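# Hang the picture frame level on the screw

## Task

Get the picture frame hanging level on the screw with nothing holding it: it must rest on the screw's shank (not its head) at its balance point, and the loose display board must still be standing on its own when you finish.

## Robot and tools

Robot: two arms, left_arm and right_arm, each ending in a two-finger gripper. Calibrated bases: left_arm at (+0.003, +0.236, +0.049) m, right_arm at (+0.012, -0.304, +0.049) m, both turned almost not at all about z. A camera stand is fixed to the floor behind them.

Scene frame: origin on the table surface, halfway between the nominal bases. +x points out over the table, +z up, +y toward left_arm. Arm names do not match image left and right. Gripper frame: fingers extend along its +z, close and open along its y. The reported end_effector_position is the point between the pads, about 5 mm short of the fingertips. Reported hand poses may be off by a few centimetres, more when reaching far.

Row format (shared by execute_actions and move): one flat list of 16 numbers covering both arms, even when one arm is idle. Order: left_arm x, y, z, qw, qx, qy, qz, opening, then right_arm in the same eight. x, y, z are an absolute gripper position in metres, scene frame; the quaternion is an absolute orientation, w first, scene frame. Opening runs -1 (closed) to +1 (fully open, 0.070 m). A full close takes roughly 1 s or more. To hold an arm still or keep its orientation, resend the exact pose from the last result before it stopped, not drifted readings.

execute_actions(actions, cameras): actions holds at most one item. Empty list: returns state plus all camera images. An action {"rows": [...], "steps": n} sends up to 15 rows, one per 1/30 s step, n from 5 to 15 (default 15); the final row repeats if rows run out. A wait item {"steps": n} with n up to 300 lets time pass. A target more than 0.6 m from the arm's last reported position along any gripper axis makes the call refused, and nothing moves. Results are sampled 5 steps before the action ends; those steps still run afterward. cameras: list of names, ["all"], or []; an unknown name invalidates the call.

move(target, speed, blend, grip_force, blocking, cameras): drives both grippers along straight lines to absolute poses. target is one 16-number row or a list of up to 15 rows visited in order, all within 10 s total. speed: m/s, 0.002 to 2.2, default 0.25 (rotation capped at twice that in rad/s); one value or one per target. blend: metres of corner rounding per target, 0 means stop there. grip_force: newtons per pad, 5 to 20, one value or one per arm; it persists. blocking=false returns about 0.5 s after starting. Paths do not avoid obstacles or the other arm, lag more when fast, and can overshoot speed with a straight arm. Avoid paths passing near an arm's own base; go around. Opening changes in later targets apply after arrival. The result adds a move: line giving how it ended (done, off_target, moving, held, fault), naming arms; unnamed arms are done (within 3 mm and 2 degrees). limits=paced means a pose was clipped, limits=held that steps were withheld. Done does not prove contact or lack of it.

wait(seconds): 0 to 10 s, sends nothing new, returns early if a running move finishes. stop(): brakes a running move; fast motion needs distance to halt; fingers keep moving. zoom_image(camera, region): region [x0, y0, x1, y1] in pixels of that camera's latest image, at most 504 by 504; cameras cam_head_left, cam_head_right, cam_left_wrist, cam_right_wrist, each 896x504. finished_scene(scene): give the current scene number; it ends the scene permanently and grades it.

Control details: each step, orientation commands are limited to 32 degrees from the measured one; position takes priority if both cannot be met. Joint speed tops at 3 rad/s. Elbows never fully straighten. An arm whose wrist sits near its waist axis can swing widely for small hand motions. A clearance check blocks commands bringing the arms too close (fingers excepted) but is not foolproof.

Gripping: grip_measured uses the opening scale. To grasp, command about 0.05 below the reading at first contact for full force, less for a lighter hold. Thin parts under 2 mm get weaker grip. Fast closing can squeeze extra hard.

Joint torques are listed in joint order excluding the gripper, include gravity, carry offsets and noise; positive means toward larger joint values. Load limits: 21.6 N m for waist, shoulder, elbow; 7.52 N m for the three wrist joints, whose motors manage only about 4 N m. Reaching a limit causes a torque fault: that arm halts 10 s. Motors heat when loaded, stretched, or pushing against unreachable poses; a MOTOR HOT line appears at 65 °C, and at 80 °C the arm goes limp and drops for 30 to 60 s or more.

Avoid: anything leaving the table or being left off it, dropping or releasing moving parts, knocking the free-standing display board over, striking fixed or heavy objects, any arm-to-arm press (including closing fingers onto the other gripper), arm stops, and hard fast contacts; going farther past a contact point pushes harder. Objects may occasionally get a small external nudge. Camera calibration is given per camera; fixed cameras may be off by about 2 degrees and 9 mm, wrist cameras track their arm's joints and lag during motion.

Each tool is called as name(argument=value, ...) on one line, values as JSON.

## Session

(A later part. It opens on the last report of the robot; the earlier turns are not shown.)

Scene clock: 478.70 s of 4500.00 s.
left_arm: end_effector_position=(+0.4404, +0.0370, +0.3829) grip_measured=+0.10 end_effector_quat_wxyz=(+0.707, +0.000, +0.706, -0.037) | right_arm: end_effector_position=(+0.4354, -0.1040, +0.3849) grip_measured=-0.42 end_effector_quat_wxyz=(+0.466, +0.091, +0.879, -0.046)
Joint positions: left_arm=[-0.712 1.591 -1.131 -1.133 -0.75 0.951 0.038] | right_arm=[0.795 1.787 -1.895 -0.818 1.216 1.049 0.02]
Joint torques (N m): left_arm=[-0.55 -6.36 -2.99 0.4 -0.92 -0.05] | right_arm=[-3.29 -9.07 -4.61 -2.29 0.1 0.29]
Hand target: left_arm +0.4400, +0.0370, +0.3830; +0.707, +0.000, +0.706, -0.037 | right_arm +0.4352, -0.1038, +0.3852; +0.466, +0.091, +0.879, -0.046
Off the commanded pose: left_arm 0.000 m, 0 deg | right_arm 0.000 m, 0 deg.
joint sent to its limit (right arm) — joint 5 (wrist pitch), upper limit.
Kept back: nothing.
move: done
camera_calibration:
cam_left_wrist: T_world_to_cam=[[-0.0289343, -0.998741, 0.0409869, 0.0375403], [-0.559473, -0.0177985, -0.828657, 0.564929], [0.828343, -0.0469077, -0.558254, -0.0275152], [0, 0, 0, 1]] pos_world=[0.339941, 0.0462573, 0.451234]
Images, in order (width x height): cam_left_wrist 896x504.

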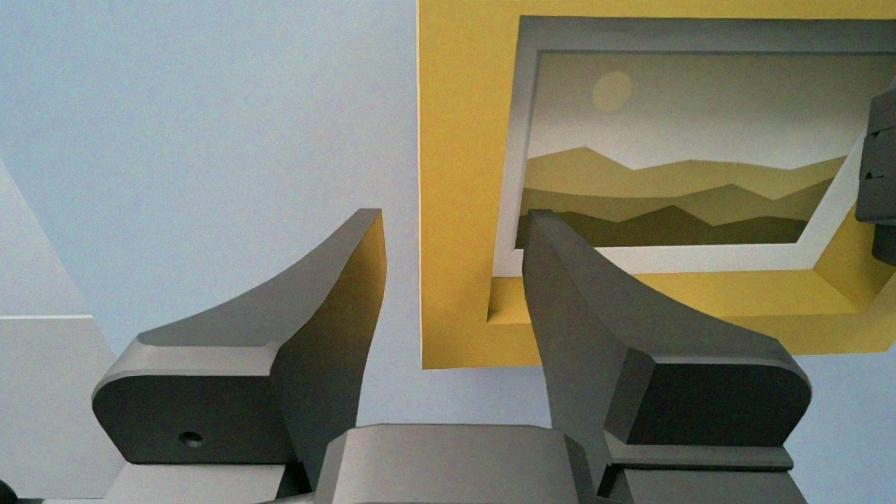

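move(target=[[0.4405,0.0353,0.383,0.7071,0,0.7061,-0.037,0.1,0.4352,-0.1038,0.3852,0.466,0.091,0.879,-0.046,-1],[0.4405,0.0353,0.383,0.7071,0,0.7061,-0.037,-0.24,0.4352,-0.1038,0.3852,0.466,0.091,0.879,-0.046,-1],[0.4405,0.0353,0.383,0.7071,0,0.7061,-0.037,-0.34,0.4352,-0.1038,0.3852,0.466,0.091,0.879,-0.046,-1],[0.4405,0.0353,0.383,0.7071,0,0.7061,-0.037,-0.41,0.4352,-0.1038,0.3852,0.466,0.091,0.879,-0.046,-1],[0.4405,0.0353,0.383,0.7071,0,0.7061,-0.037,-1,0.4352,-0.1038,0.3852,0.466,0.091,0.879,-0.046,-1]], speed=0.05, cameras=["cam_left_wrist","cam_head_left","cam_head_right"])

zoom_image(camera="cam_head_left", region=[425, 15, 525, 105])

zoom_image(camera="cam_head_right", region=[405, 15, 505, 105])

Scene clock: 484.27 s of 4500.00 s.
left_arm: end_effector_position=(+0.4405, +0.0355, +0.3830) grip_measured=-0.45 end_effector_quat_wxyz=(+0.707, +0.000, +0.706, -0.037) | right_arm: end_effector_position=(+0.4355, -0.1042, +0.3850) grip_measured=-0.42 end_effector_quat_wxyz=(+0.466, +0.091, +0.879, -0.046)
Joint positions: left_arm=[-0.716 1.595 -1.136 -1.137 -0.753 0.956 0.019] | right_arm=[0.795 1.787 -1.895 -0.819 1.216 1.049 0.02]
Joint torques (N m): left_arm=[-3.22 -5.83 -3.81 0.92 0.19 -0.36] | right_arm=[-0.64 -7.2 -4.73 -1.7 0.1 0.18]
Hand target: left_arm +0.4405, +0.0353, +0.3830; +0.707, +0.000, +0.706, -0.037 | right_arm +0.4352, -0.1038, +0.3852; +0.466, +0.091, +0.879, -0.046
Off the commanded pose: left_arm 0.000 m, 0 deg | right_arm 0.000 m, 0 deg.
joint sent to its limit (right arm) — joint 5 (wrist pitch), upper limit.
Kept back: nothing.
move: done
camera_calibration:
cam_left_wrist: T_world_to_cam=[[-0.0283165, -0.998751, 0.041169, 0.035752], [-0.559555, -0.0182905, -0.828591, 0.565117], [0.828309, -0.0464991, -0.558338, -0.0276639], [0, 0, 0, 1]] pos_world=[0.340141, 0.0447573, 0.451334]
Images, in order (width x height): cam_head_left 896x504, cam_head_right 896x504, cam_left_wrist 896x504.

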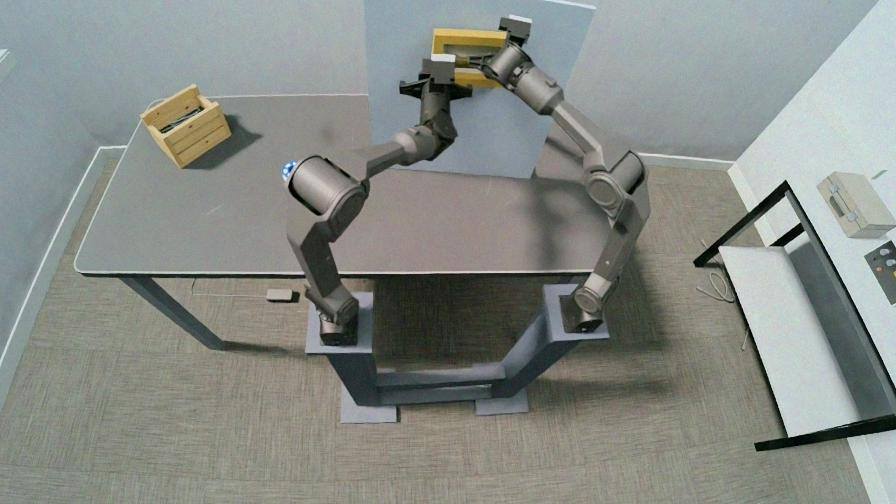

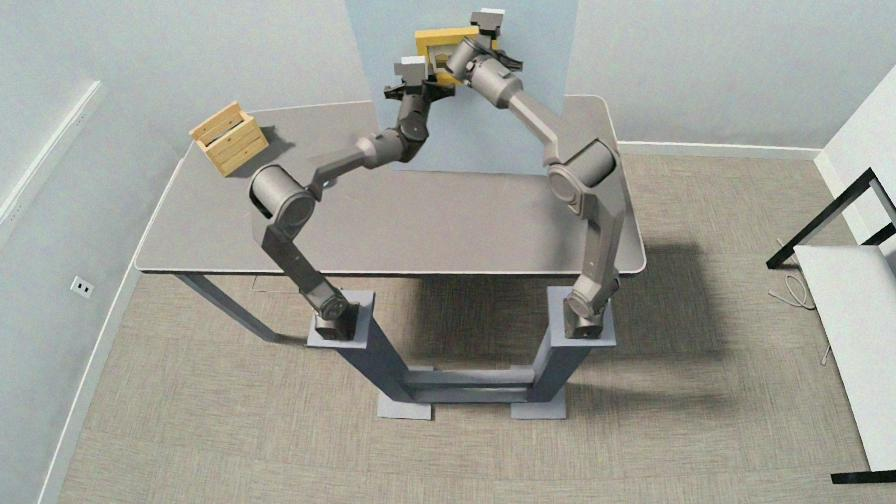

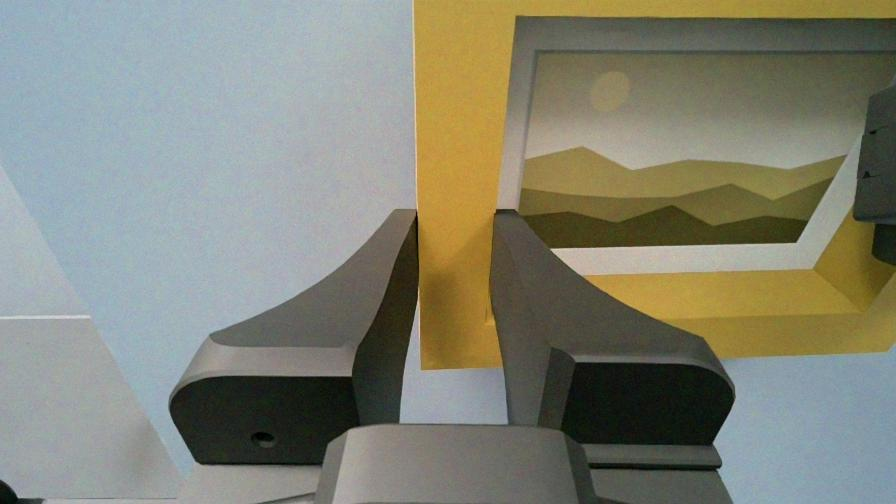

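Scaled by 5.040 from the camera's 896x504 image, which has a finer 1280x720 frame.

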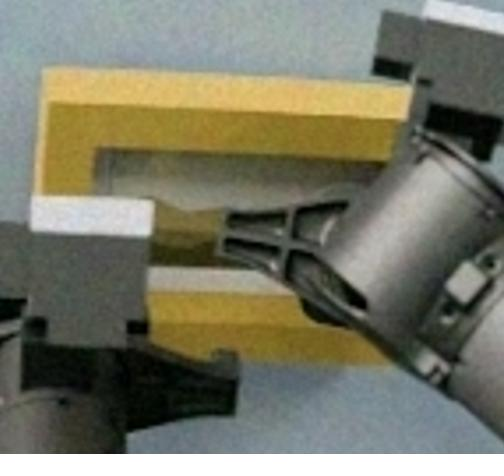

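Scaled by 5.040 from the camera's 896x504 image, which has a finer 1280x720 frame.

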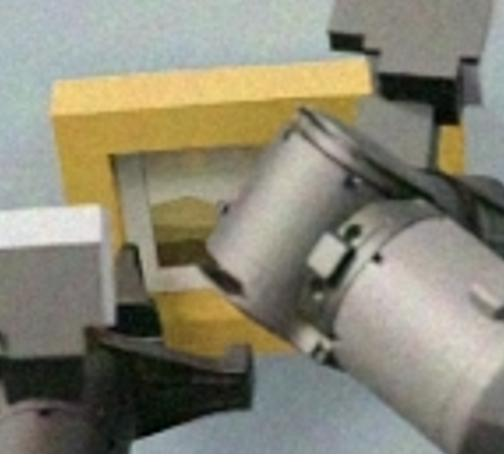

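move(target=[[0.4405,0.0353,0.383,0.7071,0,0.7061,-0.037,-1,0.4352,-0.1038,0.3852,0.466,0.091,0.879,-0.046,-0.3],[0.4405,0.0353,0.383,0.7071,0,0.7061,-0.037,-1,0.4352,-0.1038,0.3852,0.466,0.091,0.879,-0.046,0.0],[0.4405,0.0353,0.384,0.7071,0,0.7061,-0.037,-1,0.4072,-0.0990,0.4052,0.466,0.091,0.879,-0.046,0.0]], speed=0.04, cameras=["cam_left_wrist","cam_right_wrist","cam_head_left","cam_head_right"])

zoom_image(camera="cam_head_left", region=[425, 15, 525, 105])

zoom_image(camera="cam_head_right", region=[405, 15, 505, 105])

Scene clock: 488.03 s of 4500.00 s.
left_arm: end_effector_position=(+0.4406, +0.0351, +0.3836) grip_measured=-0.45 end_effector_quat_wxyz=(+0.707, +0.000, +0.706, -0.037) | right_arm: end_effector_position=(+0.4070, -0.0991, +0.4052) grip_measured=+0.00 end_effector_quat_wxyz=(+0.483, +0.078, +0.872, -0.024)
Joint positions: left_arm=[-0.716 1.595 -1.139 -1.14 -0.751 0.96 0.019] | right_arm=[0.859 1.69 -1.822 -0.843 1.216 1.077 0.035]
Joint torques (N m): left_arm=[0.45 -8.33 -4.75 0.56 -0.98 -0.13] | right_arm=[-0.32 -5.9 -3.64 -0.94 0.09 0.18]
Hand target: left_arm +0.4405, +0.0353, +0.3840; +0.707, +0.000, +0.706, -0.037 | right_arm +0.4073, -0.0992, +0.4049; +0.483, +0.078, +0.872, -0.025
Off the commanded pose: left_arm 0.000 m, 0 deg | right_arm 0.000 m, 4 deg.
joint sent to its limit (right arm) — joint 5 (wrist pitch), upper limit.
Kept back: nothing.
move: off_target (right_arm)
camera_calibration:
cam_left_wrist: T_world_to_cam=[[-0.0293179, -0.998752, 0.0404234, 0.0360058], [-0.559745, -0.0171011, -0.828489, 0.565572], [0.828146, -0.0469163, -0.558545, -0.0271801], [0, 0, 0, 1]] pos_world=[0.340141, 0.0443576, 0.451934]
cam_right_wrist: T_world_to_cam=[[-0.187838, -0.980329, -0.0605922, 0.00451749], [-0.918543, 0.197177, -0.342637, 0.52597], [0.347845, -0.00870366, -0.937512, 0.355751], [0, 0, 0, 1]] pos_world=[0.360229, -0.0961841, 0.514011]

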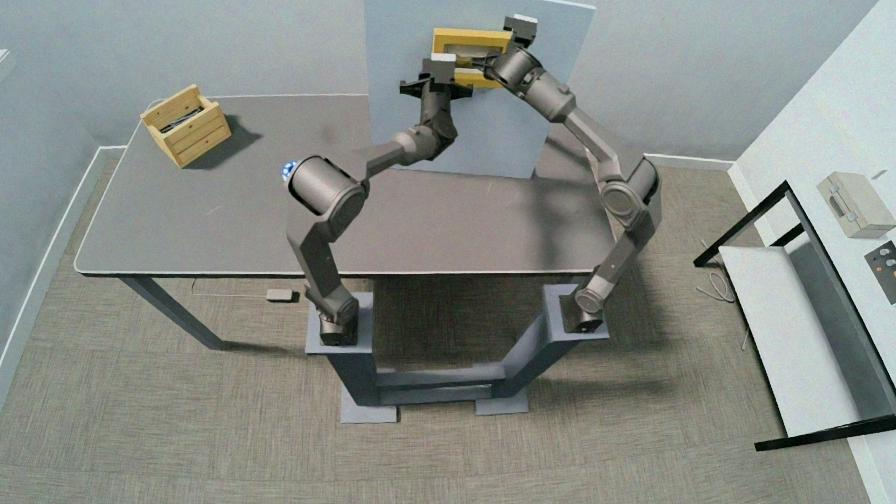

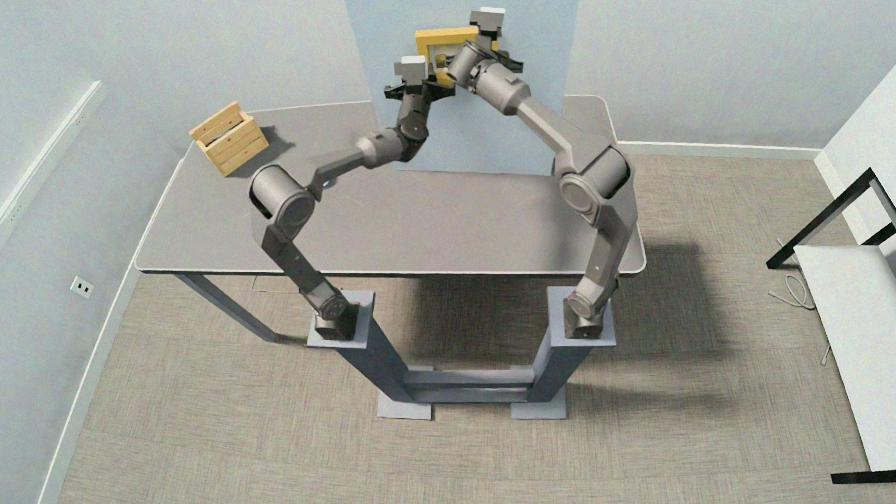

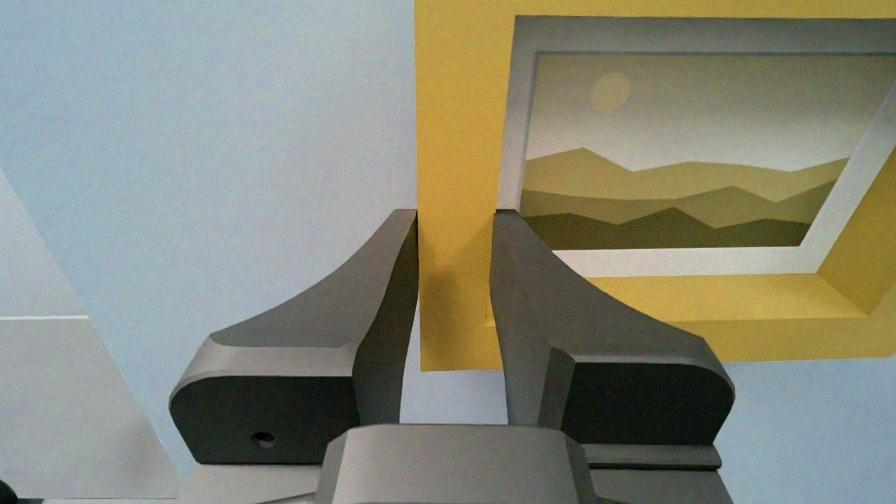

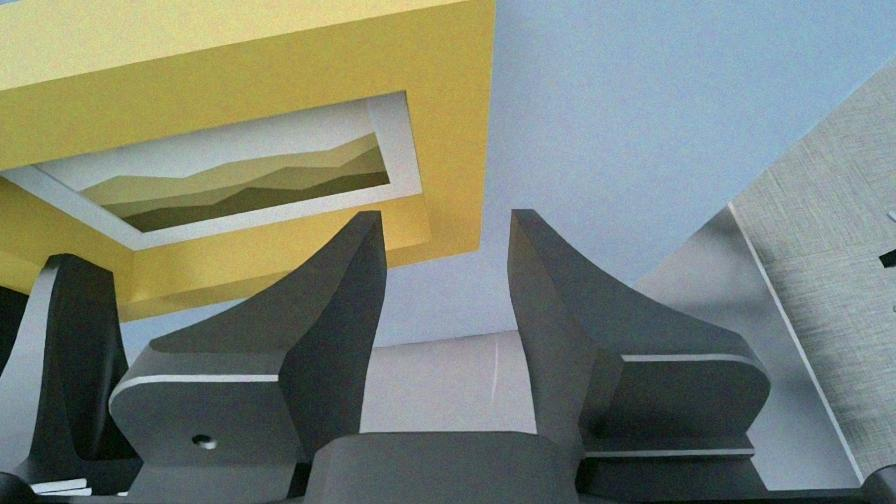

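Scaled by 5.040 from the camera's 896x504 image, which has a finer 1280x720 frame.

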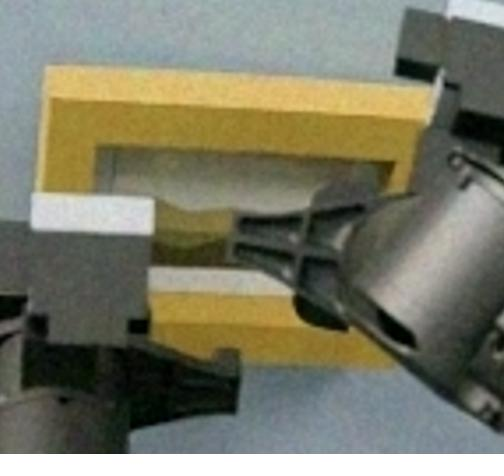

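Scaled by 5.040 from the camera's 896x504 image, which has a finer 1280x720 frame.

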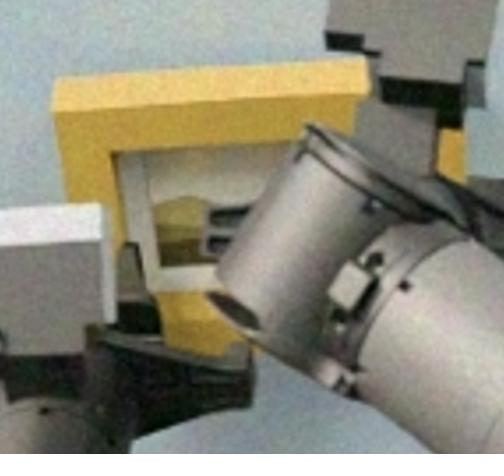

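move(target=[[0.4415,0.0358,0.3865,0.7071,0,0.7061,-0.037,-1,0.400,-0.0980,0.4100,0.483,0.078,0.872,-0.024,0.0],[0.448,0.0375,0.3895,0.7063,0.0339,0.7059,-0.0401,-1,0.400,-0.0980,0.4100,0.483,0.078,0.872,-0.024,0.0]], speed=0.03, cameras=["cam_left_wrist","cam_right_wrist","cam_head_left","cam_head_right"])

zoom_image(camera="cam_head_left", region=[425, 15, 525, 105])

zoom_image(camera="cam_head_right", region=[405, 15, 505, 105])

Scene clock: 491.27 s of 4500.00 s.
left_arm: end_effector_position=(+0.4479, +0.0374, +0.3897) grip_measured=-0.45 end_effector_quat_wxyz=(+0.706, +0.034, +0.706, -0.040) | right_arm: end_effector_position=(+0.4001, -0.0981, +0.4098) grip_measured=+0.00 end_effector_quat_wxyz=(+0.487, +0.075, +0.870, -0.019)
Joint positions: left_arm=[-0.66 1.58 -1.147 -1.074 -0.649 0.965 0.019] | right_arm=[0.876 1.667 -1.804 -0.851 1.216 1.085 0.035]
Joint torques (N m): left_arm=[0.53 -7.38 -3.95 0.4 -1.18 -0.29] | right_arm=[-0.37 -5.3 -3.41 -0.91 0.08 0.19]
Hand target: left_arm +0.4480, +0.0375, +0.3895; +0.706, +0.034, +0.706, -0.040 | right_arm +0.4001, -0.0981, +0.4098; +0.487, +0.075, +0.870, -0.019
Off the commanded pose: left_arm 0.000 m, 0 deg | right_arm 0.000 m, 1 deg.
joint sent to its limit (right arm) — joint 5 (wrist pitch), upper limit.
Kept back: nothing.
move: done
camera_calibration:
cam_left_wrist: T_world_to_cam=[[-0.0818024, -0.996645, -0.00256409, 0.078551], [-0.557019, 0.047852, -0.82912, 0.571404], [0.826461, -0.0663957, -0.559065, -0.028123], [0, 0, 0, 1]] pos_world=[0.347951, 0.0490774, 0.458241]
cam_right_wrist: T_world_to_cam=[[-0.176367, -0.981991, -0.0677397, 0.00268459], [-0.917235, 0.188928, -0.350694, 0.522937], [0.357176, 0.000282578, -0.934037, 0.358275], [0, 0, 0, 1]] pos_world=[0.352162, -0.0962624, 0.518214]

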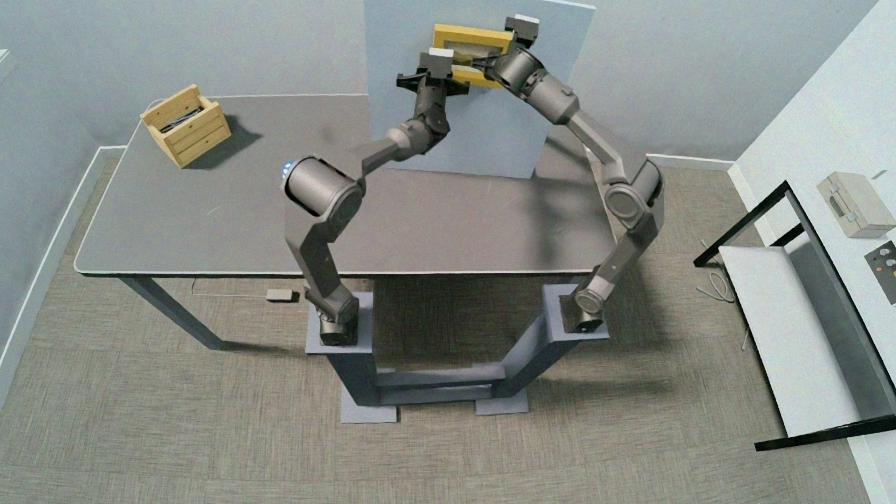

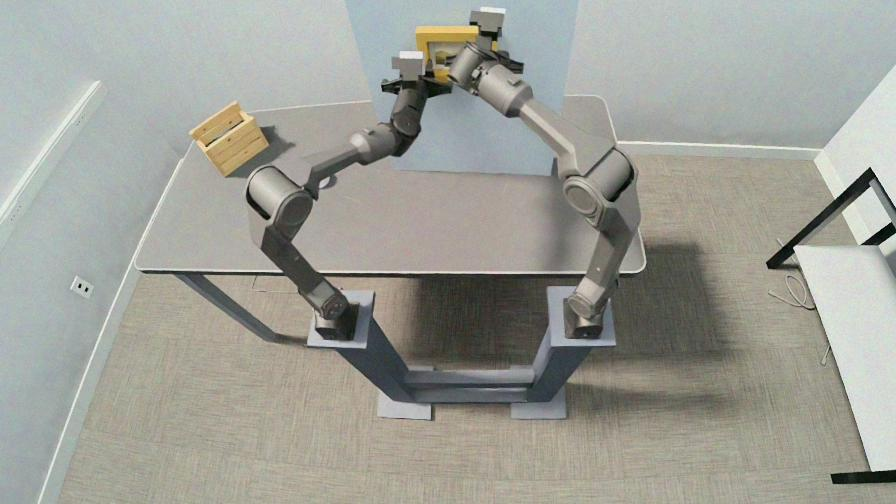

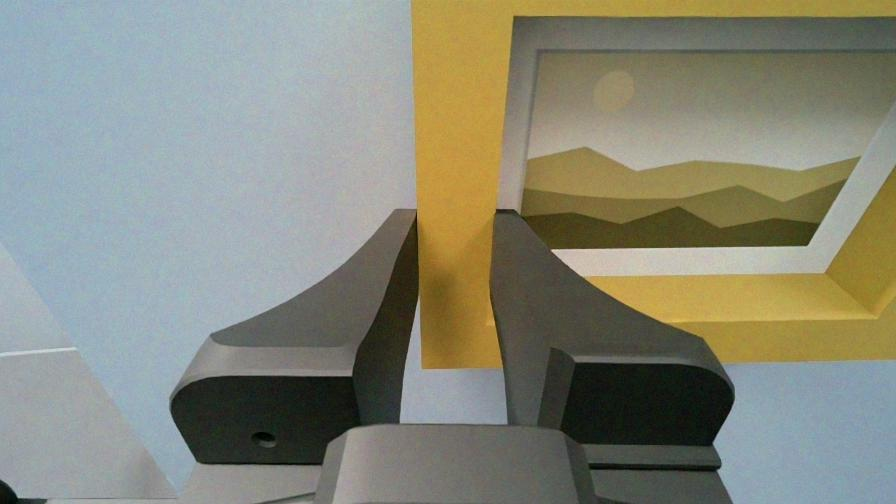

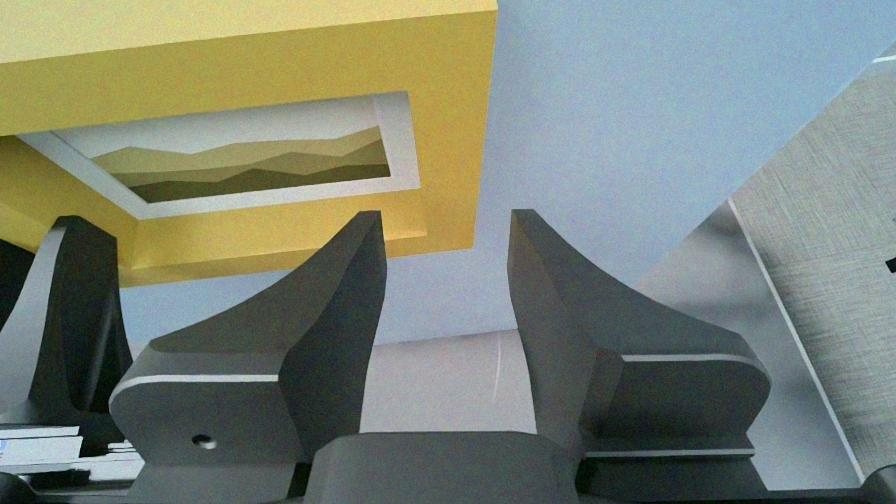

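Scaled by 5.040 from the camera's 896x504 image, which has a finer 1280x720 frame.

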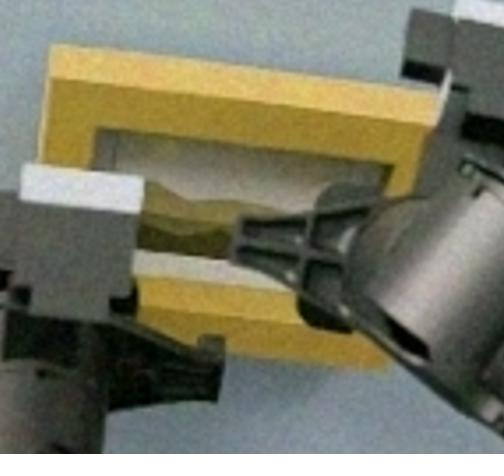

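Scaled by 5.040 from the camera's 896x504 image, which has a finer 1280x720 frame.

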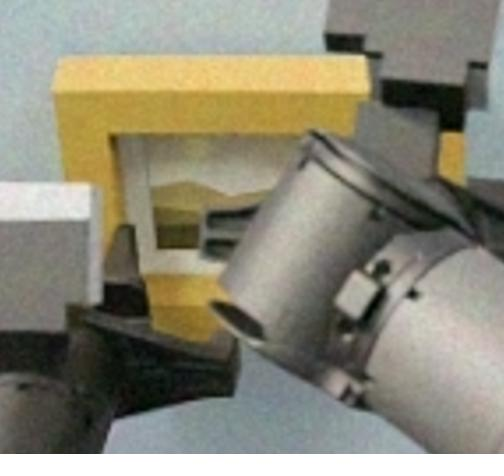

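move(target=[[0.448,0.0375,0.3895,0.7063,0.0339,0.7059,-0.0401,-1,0.33,-0.19,0.41,0.487,0.075,0.870,-0.019,0.0],[0.448,0.0375,0.3895,0.7063,0.0339,0.7059,-0.0401,-1,0.36,-0.295,0.385,0.249,0.258,0.679,0.640,0.0],[0.448,0.0375,0.3895,0.7063,0.0339,0.7059,-0.0401,-1,0.440,-0.29,0.385,0.249,0.258,0.679,0.640,1]], speed=0.2, blend=[0.02,0.01,0], cameras=["cam_right_wrist"])

Scene clock: 497.87 s of 4500.00 s.
left_arm: end_effector_position=(+0.4479, +0.0374, +0.3897) grip_measured=-0.45 end_effector_quat_wxyz=(+0.706, +0.034, +0.706, -0.040) | right_arm: end_effector_position=(+0.4402, -0.2896, +0.3852) grip_measured=+0.98 end_effector_quat_wxyz=(+0.274, +0.288, +0.676, +0.621)
Joint positions: left_arm=[-0.66 1.58 -1.147 -1.074 -0.649 0.965 0.019] | right_arm=[-0.449 1.621 -1.251 1.59 1.216 -0.286 0.069]
Joint torques (N m): left_arm=[-0.23 -5.86 -3.72 0.58 -1.03 -0.1] | right_arm=[-0.49 -6.89 -3.38 0.86 0.12 -0.21]
Hand target: left_arm +0.4480, +0.0375, +0.3895; +0.706, +0.034, +0.706, -0.040 | right_arm +0.4402, -0.2897, +0.3850; +0.274, +0.288, +0.676, +0.620
Off the commanded pose: left_arm 0.000 m, 0 deg | right_arm 0.001 m, 5 deg.
joint sent to its limit (right arm) — joint 5 (wrist pitch), upper limit.
Kept back: nothing.
move: off_target (right_arm); target 3's new opening was sent with right_arm's hand 0.001 m and 5 deg from that target
camera_calibration:
cam_right_wrist: T_world_to_cam=[[-0.08246, -0.0424711, -0.995689, 0.408189], [-0.983567, 0.164484, 0.07444, 0.445687], [0.160613, 0.985465, -0.0553365, 0.354404], [0, 0, 0, 1]] pos_world=[0.415101, -0.405225, 0.392864]
Images, in order (width x height): cam_right_wrist 896x504.

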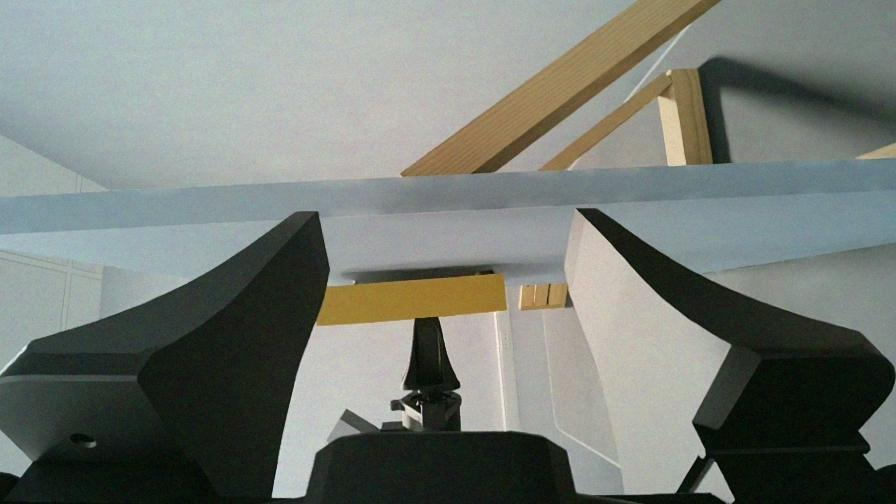

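move(target=[0.448,0.0375,0.3895,0.7063,0.0339,0.7059,-0.0401,-1,0.46,-0.292,0.37,0.274,0.288,0.676,0.621,1], speed=0.08, cameras=["cam_right_wrist"])

zoom_image(camera="cam_right_wrist", region=[300, 230, 540, 390])

Scene clock: 498.80 s of 4500.00 s.
left_arm: end_effector_position=(+0.4479, +0.0374, +0.3897) grip_measured=-0.45 end_effector_quat_wxyz=(+0.706, +0.034, +0.706, -0.040) | right_arm: end_effector_position=(+0.4603, -0.2925, +0.3694) grip_measured=+0.98 end_effector_quat_wxyz=(+0.274, +0.289, +0.676, +0.620)
Joint positions: left_arm=[-0.66 1.58 -1.147 -1.074 -0.649 0.965 0.019] | right_arm=[-0.428 1.699 -1.285 1.613 1.198 -0.332 0.069]
Joint torques (N m): left_arm=[-0.4 -5.99 -3.48 0.4 -1.21 -0.11] | right_arm=[0.29 -7.54 -4.28 0.95 0.28 0.07]
Hand target: left_arm +0.4480, +0.0375, +0.3895; +0.706, +0.034, +0.706, -0.040 | right_arm +0.4600, -0.2920, +0.3700; +0.274, +0.288, +0.676, +0.621
Off the commanded pose: left_arm 0.000 m, 0 deg | right_arm 0.001 m, 0 deg.
Kept back: nothing.
move: done
camera_calibration:
cam_right_wrist: T_world_to_cam=[[-0.083699, -0.0419992, -0.995606, 0.39469], [-0.983443, 0.164634, 0.0757315, 0.466516], [0.16073, 0.98546, -0.0550836, 0.352928], [0, 0, 0, 1]] pos_world=[0.435101, -0.408024, 0.377066]
Images, in order (width x height): cam_right_wrist 896x504.

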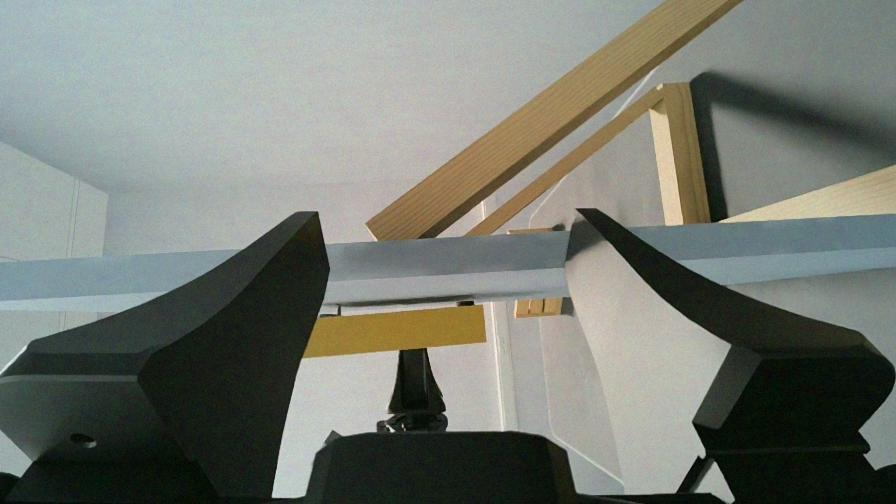

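Scaled by 2.100 from the camera's 896x504 image, which has a finer 1280x720 frame.

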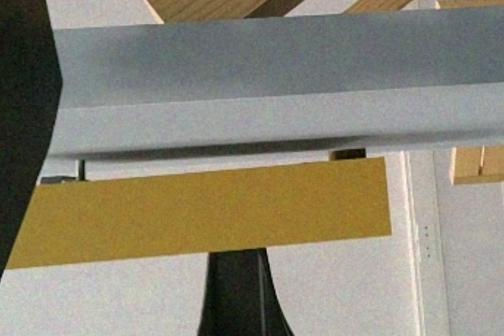

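move(target=[0.448,0.0375,0.3895,0.7063,0.0339,0.7059,-0.0401,-1,0.466,-0.292,0.388,0.274,0.288,0.676,0.621,1], speed=0.08, cameras=["cam_right_wrist"])

zoom_image(camera="cam_right_wrist", region=[320, 260, 540, 380])

zoom_image(camera="cam_right_wrist", region=[335, 295, 375, 325])

Scene clock: 499.73 s of 4500.00 s.
left_arm: end_effector_position=(+0.4479, +0.0374, +0.3897) grip_measured=-0.45 end_effector_quat_wxyz=(+0.706, +0.034, +0.706, -0.040) | right_arm: end_effector_position=(+0.4660, -0.2921, +0.3887) grip_measured=+0.98 end_effector_quat_wxyz=(+0.274, +0.288, +0.676, +0.621)
Joint positions: left_arm=[-0.66 1.58 -1.147 -1.074 -0.649 0.965 0.019] | right_arm=[-0.42 1.703 -1.367 1.586 1.189 -0.25 0.069]
Joint torques (N m): left_arm=[-0.19 -5.93 -3.46 0.29 -1.33 -0.13] | right_arm=[0.56 -5.69 -3.47 0.9 0.08 -0.22]
Hand target: left_arm +0.4480, +0.0375, +0.3895; +0.706, +0.034, +0.706, -0.040 | right_arm +0.4660, -0.2920, +0.3880; +0.274, +0.288, +0.676, +0.621
Off the commanded pose: left_arm 0.000 m, 0 deg | right_arm 0.001 m, 0 deg.
Kept back: nothing.
move: done
camera_calibration:
cam_right_wrist: T_world_to_cam=[[-0.0816579, -0.0417751, -0.995785, 0.41357], [-0.98375, 0.163671, 0.0738048, 0.471204], [0.159898, 0.98563, -0.0544613, 0.352849], [0, 0, 0, 1]] pos_world=[0.440898, -0.407625, 0.396266]
Images, in order (width x height): cam_right_wrist 896x504.

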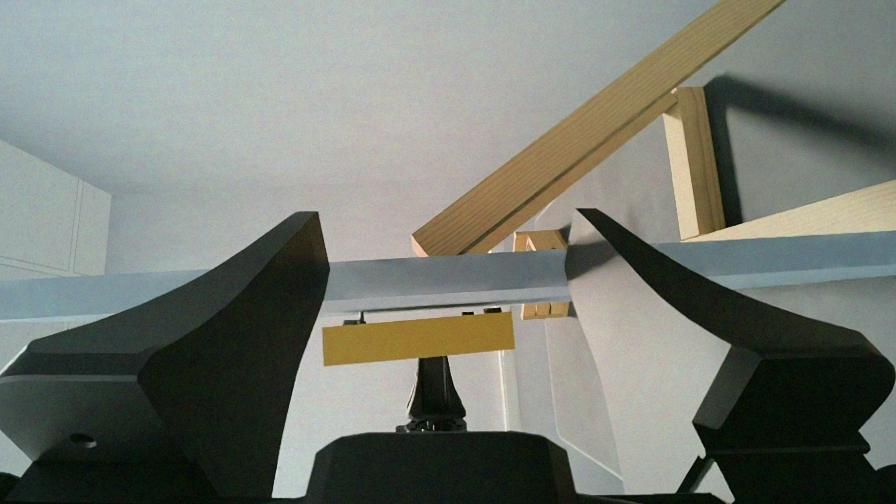

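Scaled by 2.291 from the camera's 896x504 image, which has a finer 1280x720 frame.

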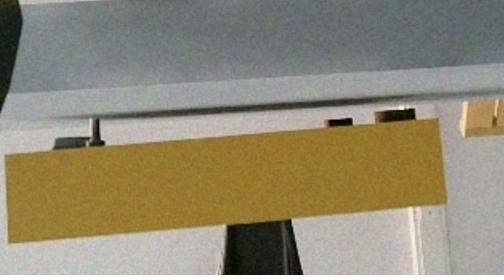

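Scaled by 12.600 from the camera's 896x504 image, which has a finer 1280x720 frame.

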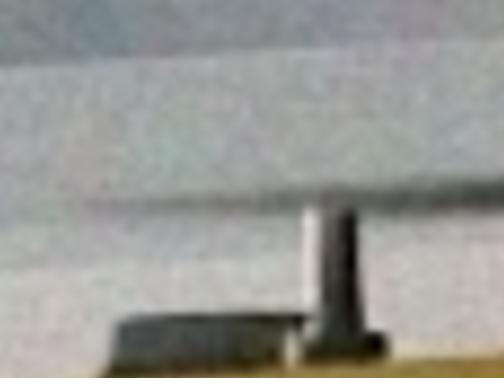

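move(target=[[0.449,0.0375,0.391,0.7063,0.0339,0.7059,-0.0401,-1,0.466,-0.292,0.388,0.274,0.288,0.676,0.621,1],[0.453,0.0375,0.391,0.7058,0.0431,0.7055,-0.0493,-1,0.466,-0.292,0.388,0.274,0.288,0.676,0.621,1]], speed=0.02, cameras=["cam_right_wrist","cam_head_left","cam_head_right"])

zoom_image(camera="cam_right_wrist", region=[335, 295, 375, 325])

zoom_image(camera="cam_right_wrist", region=[320, 260, 540, 380])

Scene clock: 503.13 s of 4500.00 s.
left_arm: end_effector_position=(+0.4528, +0.0375, +0.3912) grip_measured=-0.45 end_effector_quat_wxyz=(+0.706, +0.043, +0.705, -0.050) | right_arm: end_effector_position=(+0.4659, -0.2920, +0.3884) grip_measured=+0.98 end_effector_quat_wxyz=(+0.274, +0.288, +0.676, +0.621)
Joint positions: left_arm=[-0.632 1.582 -1.156 -1.029 -0.601 0.932 0.019] | right_arm=[-0.42 1.703 -1.367 1.586 1.189 -0.251 0.069]
Joint torques (N m): left_arm=[0.94 -6.36 -5.17 0.3 -1.57 -0.32] | right_arm=[-0.53 -5.75 -3.43 1.06 0.28 -0.22]
Hand target: left_arm +0.4530, +0.0375, +0.3910; +0.706, +0.043, +0.705, -0.049 | right_arm +0.4660, -0.2920, +0.3880; +0.274, +0.288, +0.676, +0.621
Off the commanded pose: left_arm 0.000 m, 0 deg | right_arm 0.000 m, 0 deg.
Kept back: nothing.
move: done
camera_calibration:
cam_right_wrist: T_world_to_cam=[[-0.0819148, -0.0420344, -0.995753, 0.413266], [-0.983745, 0.163607, 0.0740205, 0.471112], [0.159801, 0.98563, -0.054753, 0.352991], [0, 0, 0, 1]] pos_world=[0.440898, -0.407625, 0.395966]
Images, in order (width x height): cam_head_left 896x504, cam_head_right 896x504, cam_right_wrist 896x504.

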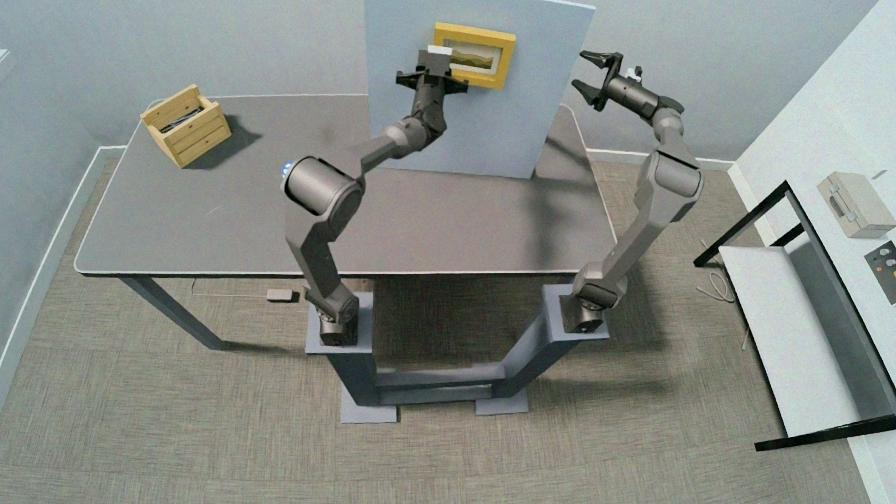

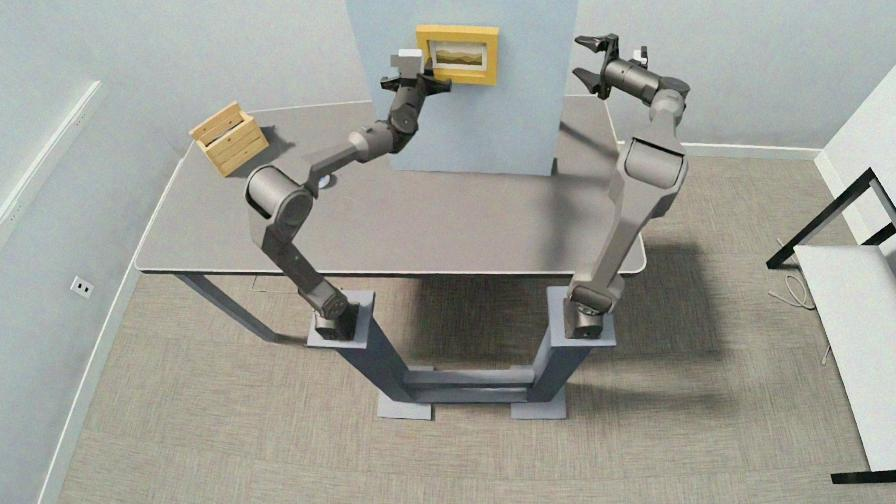

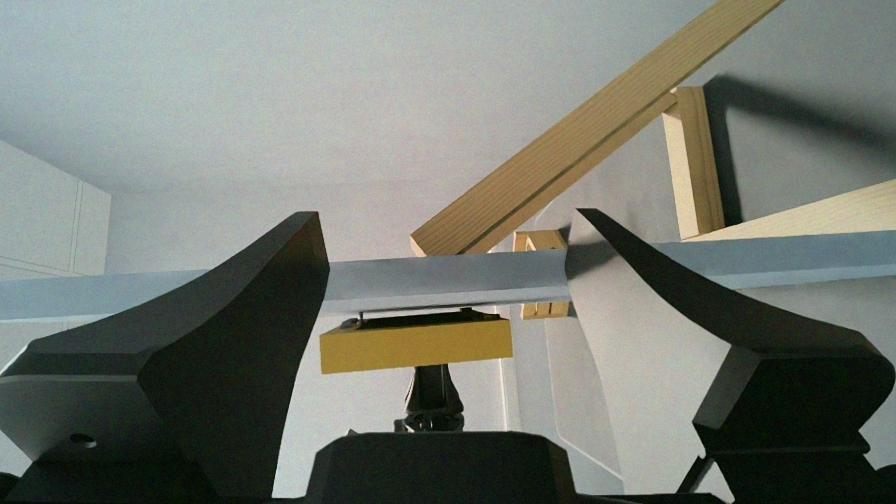

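Scaled by 12.600 from the camera's 896x504 image, which has a finer 1280x720 frame.

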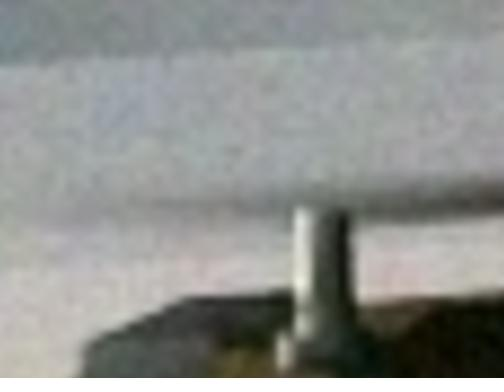

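Scaled by 2.291 from the camera's 896x504 image, which has a finer 1280x720 frame.

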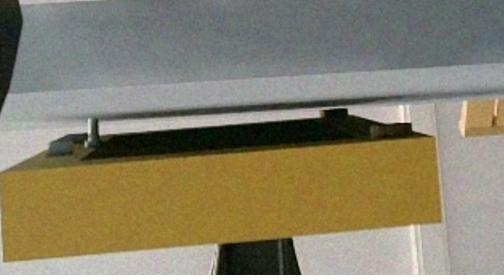

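move(target=[[0.4543,0.0375,0.391,0.7055,0.0462,0.7053,-0.0524,-1,0.466,-0.292,0.388,0.274,0.288,0.676,0.621,1],[0.4543,0.0375,0.3885,0.7055,0.0462,0.7053,-0.0524,-1,0.466,-0.292,0.388,0.274,0.288,0.676,0.621,1]], speed=0.02, cameras=["cam_right_wrist","cam_head_left","cam_head_right"])

zoom_image(camera="cam_right_wrist", region=[335, 295, 375, 325])

zoom_image(camera="cam_right_wrist", region=[320, 260, 540, 380])

zoom_image(camera="cam_head_left", region=[425, 15, 525, 105])

zoom_image(camera="cam_head_right", region=[405, 15, 505, 105])

Scene clock: 504.53 s of 4500.00 s.
left_arm: end_effector_position=(+0.4541, +0.0374, +0.3899) grip_measured=-0.45 end_effector_quat_wxyz=(+0.706, +0.046, +0.704, -0.053) | right_arm: end_effector_position=(+0.4659, -0.2920, +0.3884) grip_measured=+0.98 end_effector_quat_wxyz=(+0.274, +0.288, +0.676, +0.621)
Joint positions: left_arm=[-0.623 1.584 -1.151 -0.997 -0.593 0.901 0.019] | right_arm=[-0.42 1.703 -1.367 1.586 1.189 -0.251 0.069]
Joint torques (N m): left_arm=[0.99 -5.79 -3.62 0.14 -1.43 -0.11] | right_arm=[-0.5 -5.72 -3.4 1.05 0.28 -0.21]
Hand target: left_arm +0.4543, +0.0375, +0.3885; +0.705, +0.046, +0.705, -0.052 | right_arm +0.4660, -0.2920, +0.3880; +0.274, +0.288, +0.676, +0.621
Off the commanded pose: left_arm 0.001 m, 0 deg | right_arm 0.000 m, 0 deg.
Kept back: nothing.
move: done
camera_calibration:
cam_right_wrist: T_world_to_cam=[[-0.0819148, -0.0420344, -0.995753, 0.413266], [-0.983745, 0.163607, 0.0740205, 0.471112], [0.159801, 0.98563, -0.054753, 0.352991], [0, 0, 0, 1]] pos_world=[0.440898, -0.407625, 0.395966]
Images, in order (width x height): cam_head_left 896x504, cam_head_right 896x504, cam_right_wrist 896x504.

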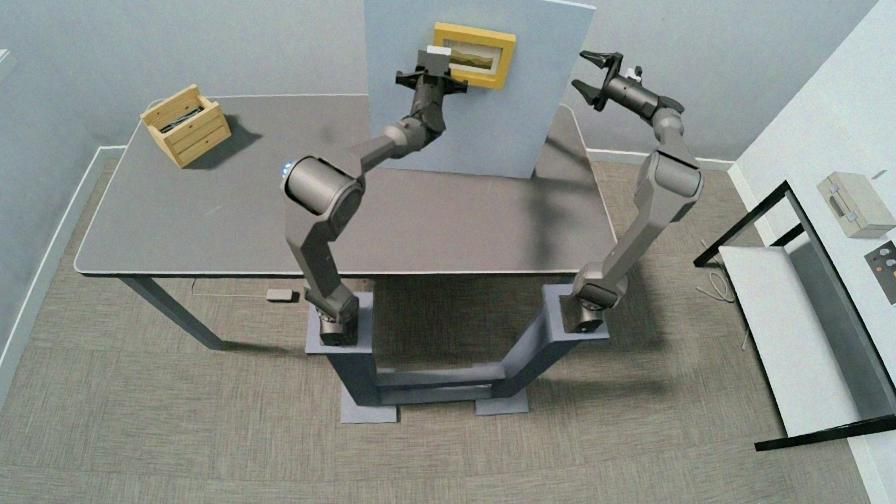

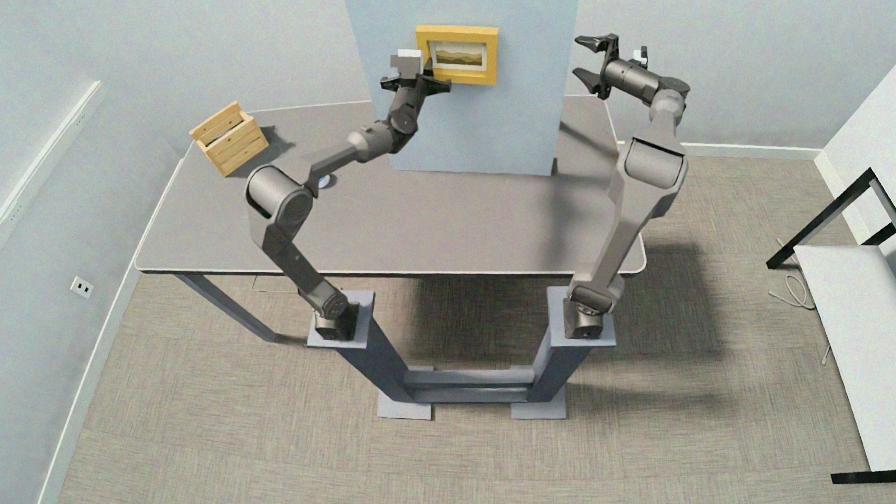

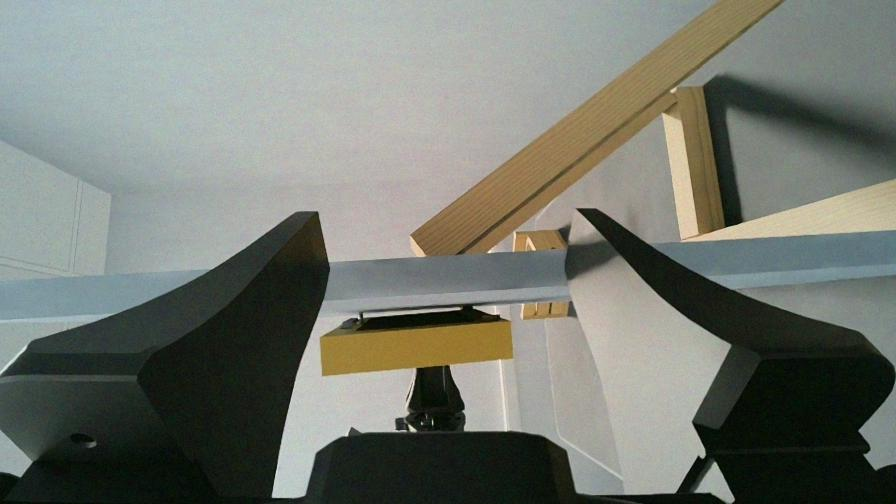

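Scaled by 12.600 from the camera's 896x504 image, which has a finer 1280x720 frame.

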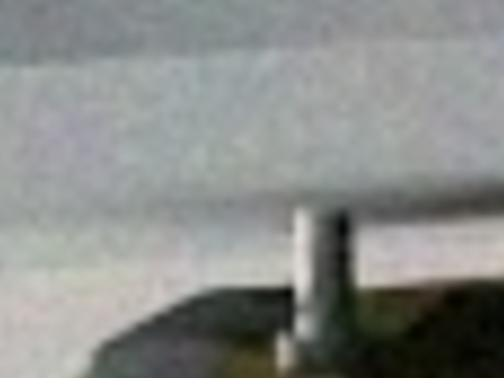

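Scaled by 2.291 from the camera's 896x504 image, which has a finer 1280x720 frame.

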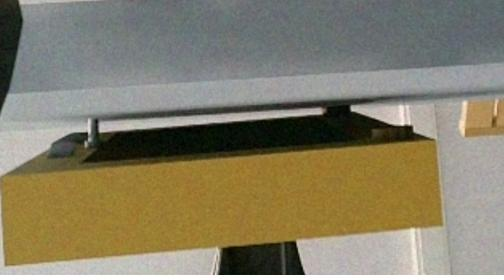

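Scaled by 5.040 from the camera's 896x504 image, which has a finer 1280x720 frame.

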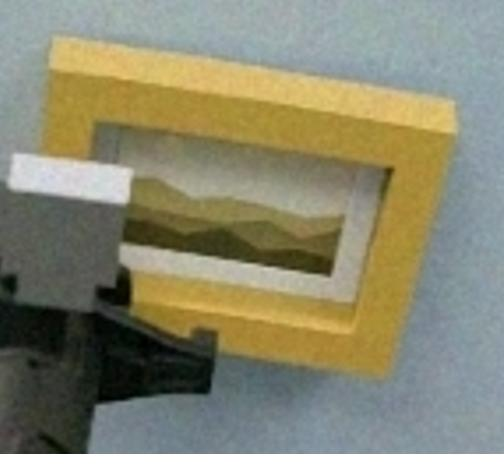

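Scaled by 5.040 from the camera's 896x504 image, which has a finer 1280x720 frame.

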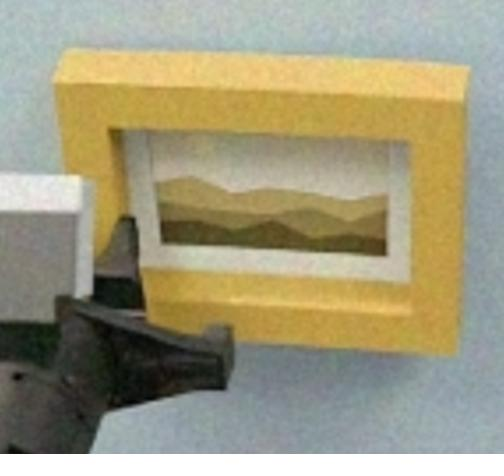

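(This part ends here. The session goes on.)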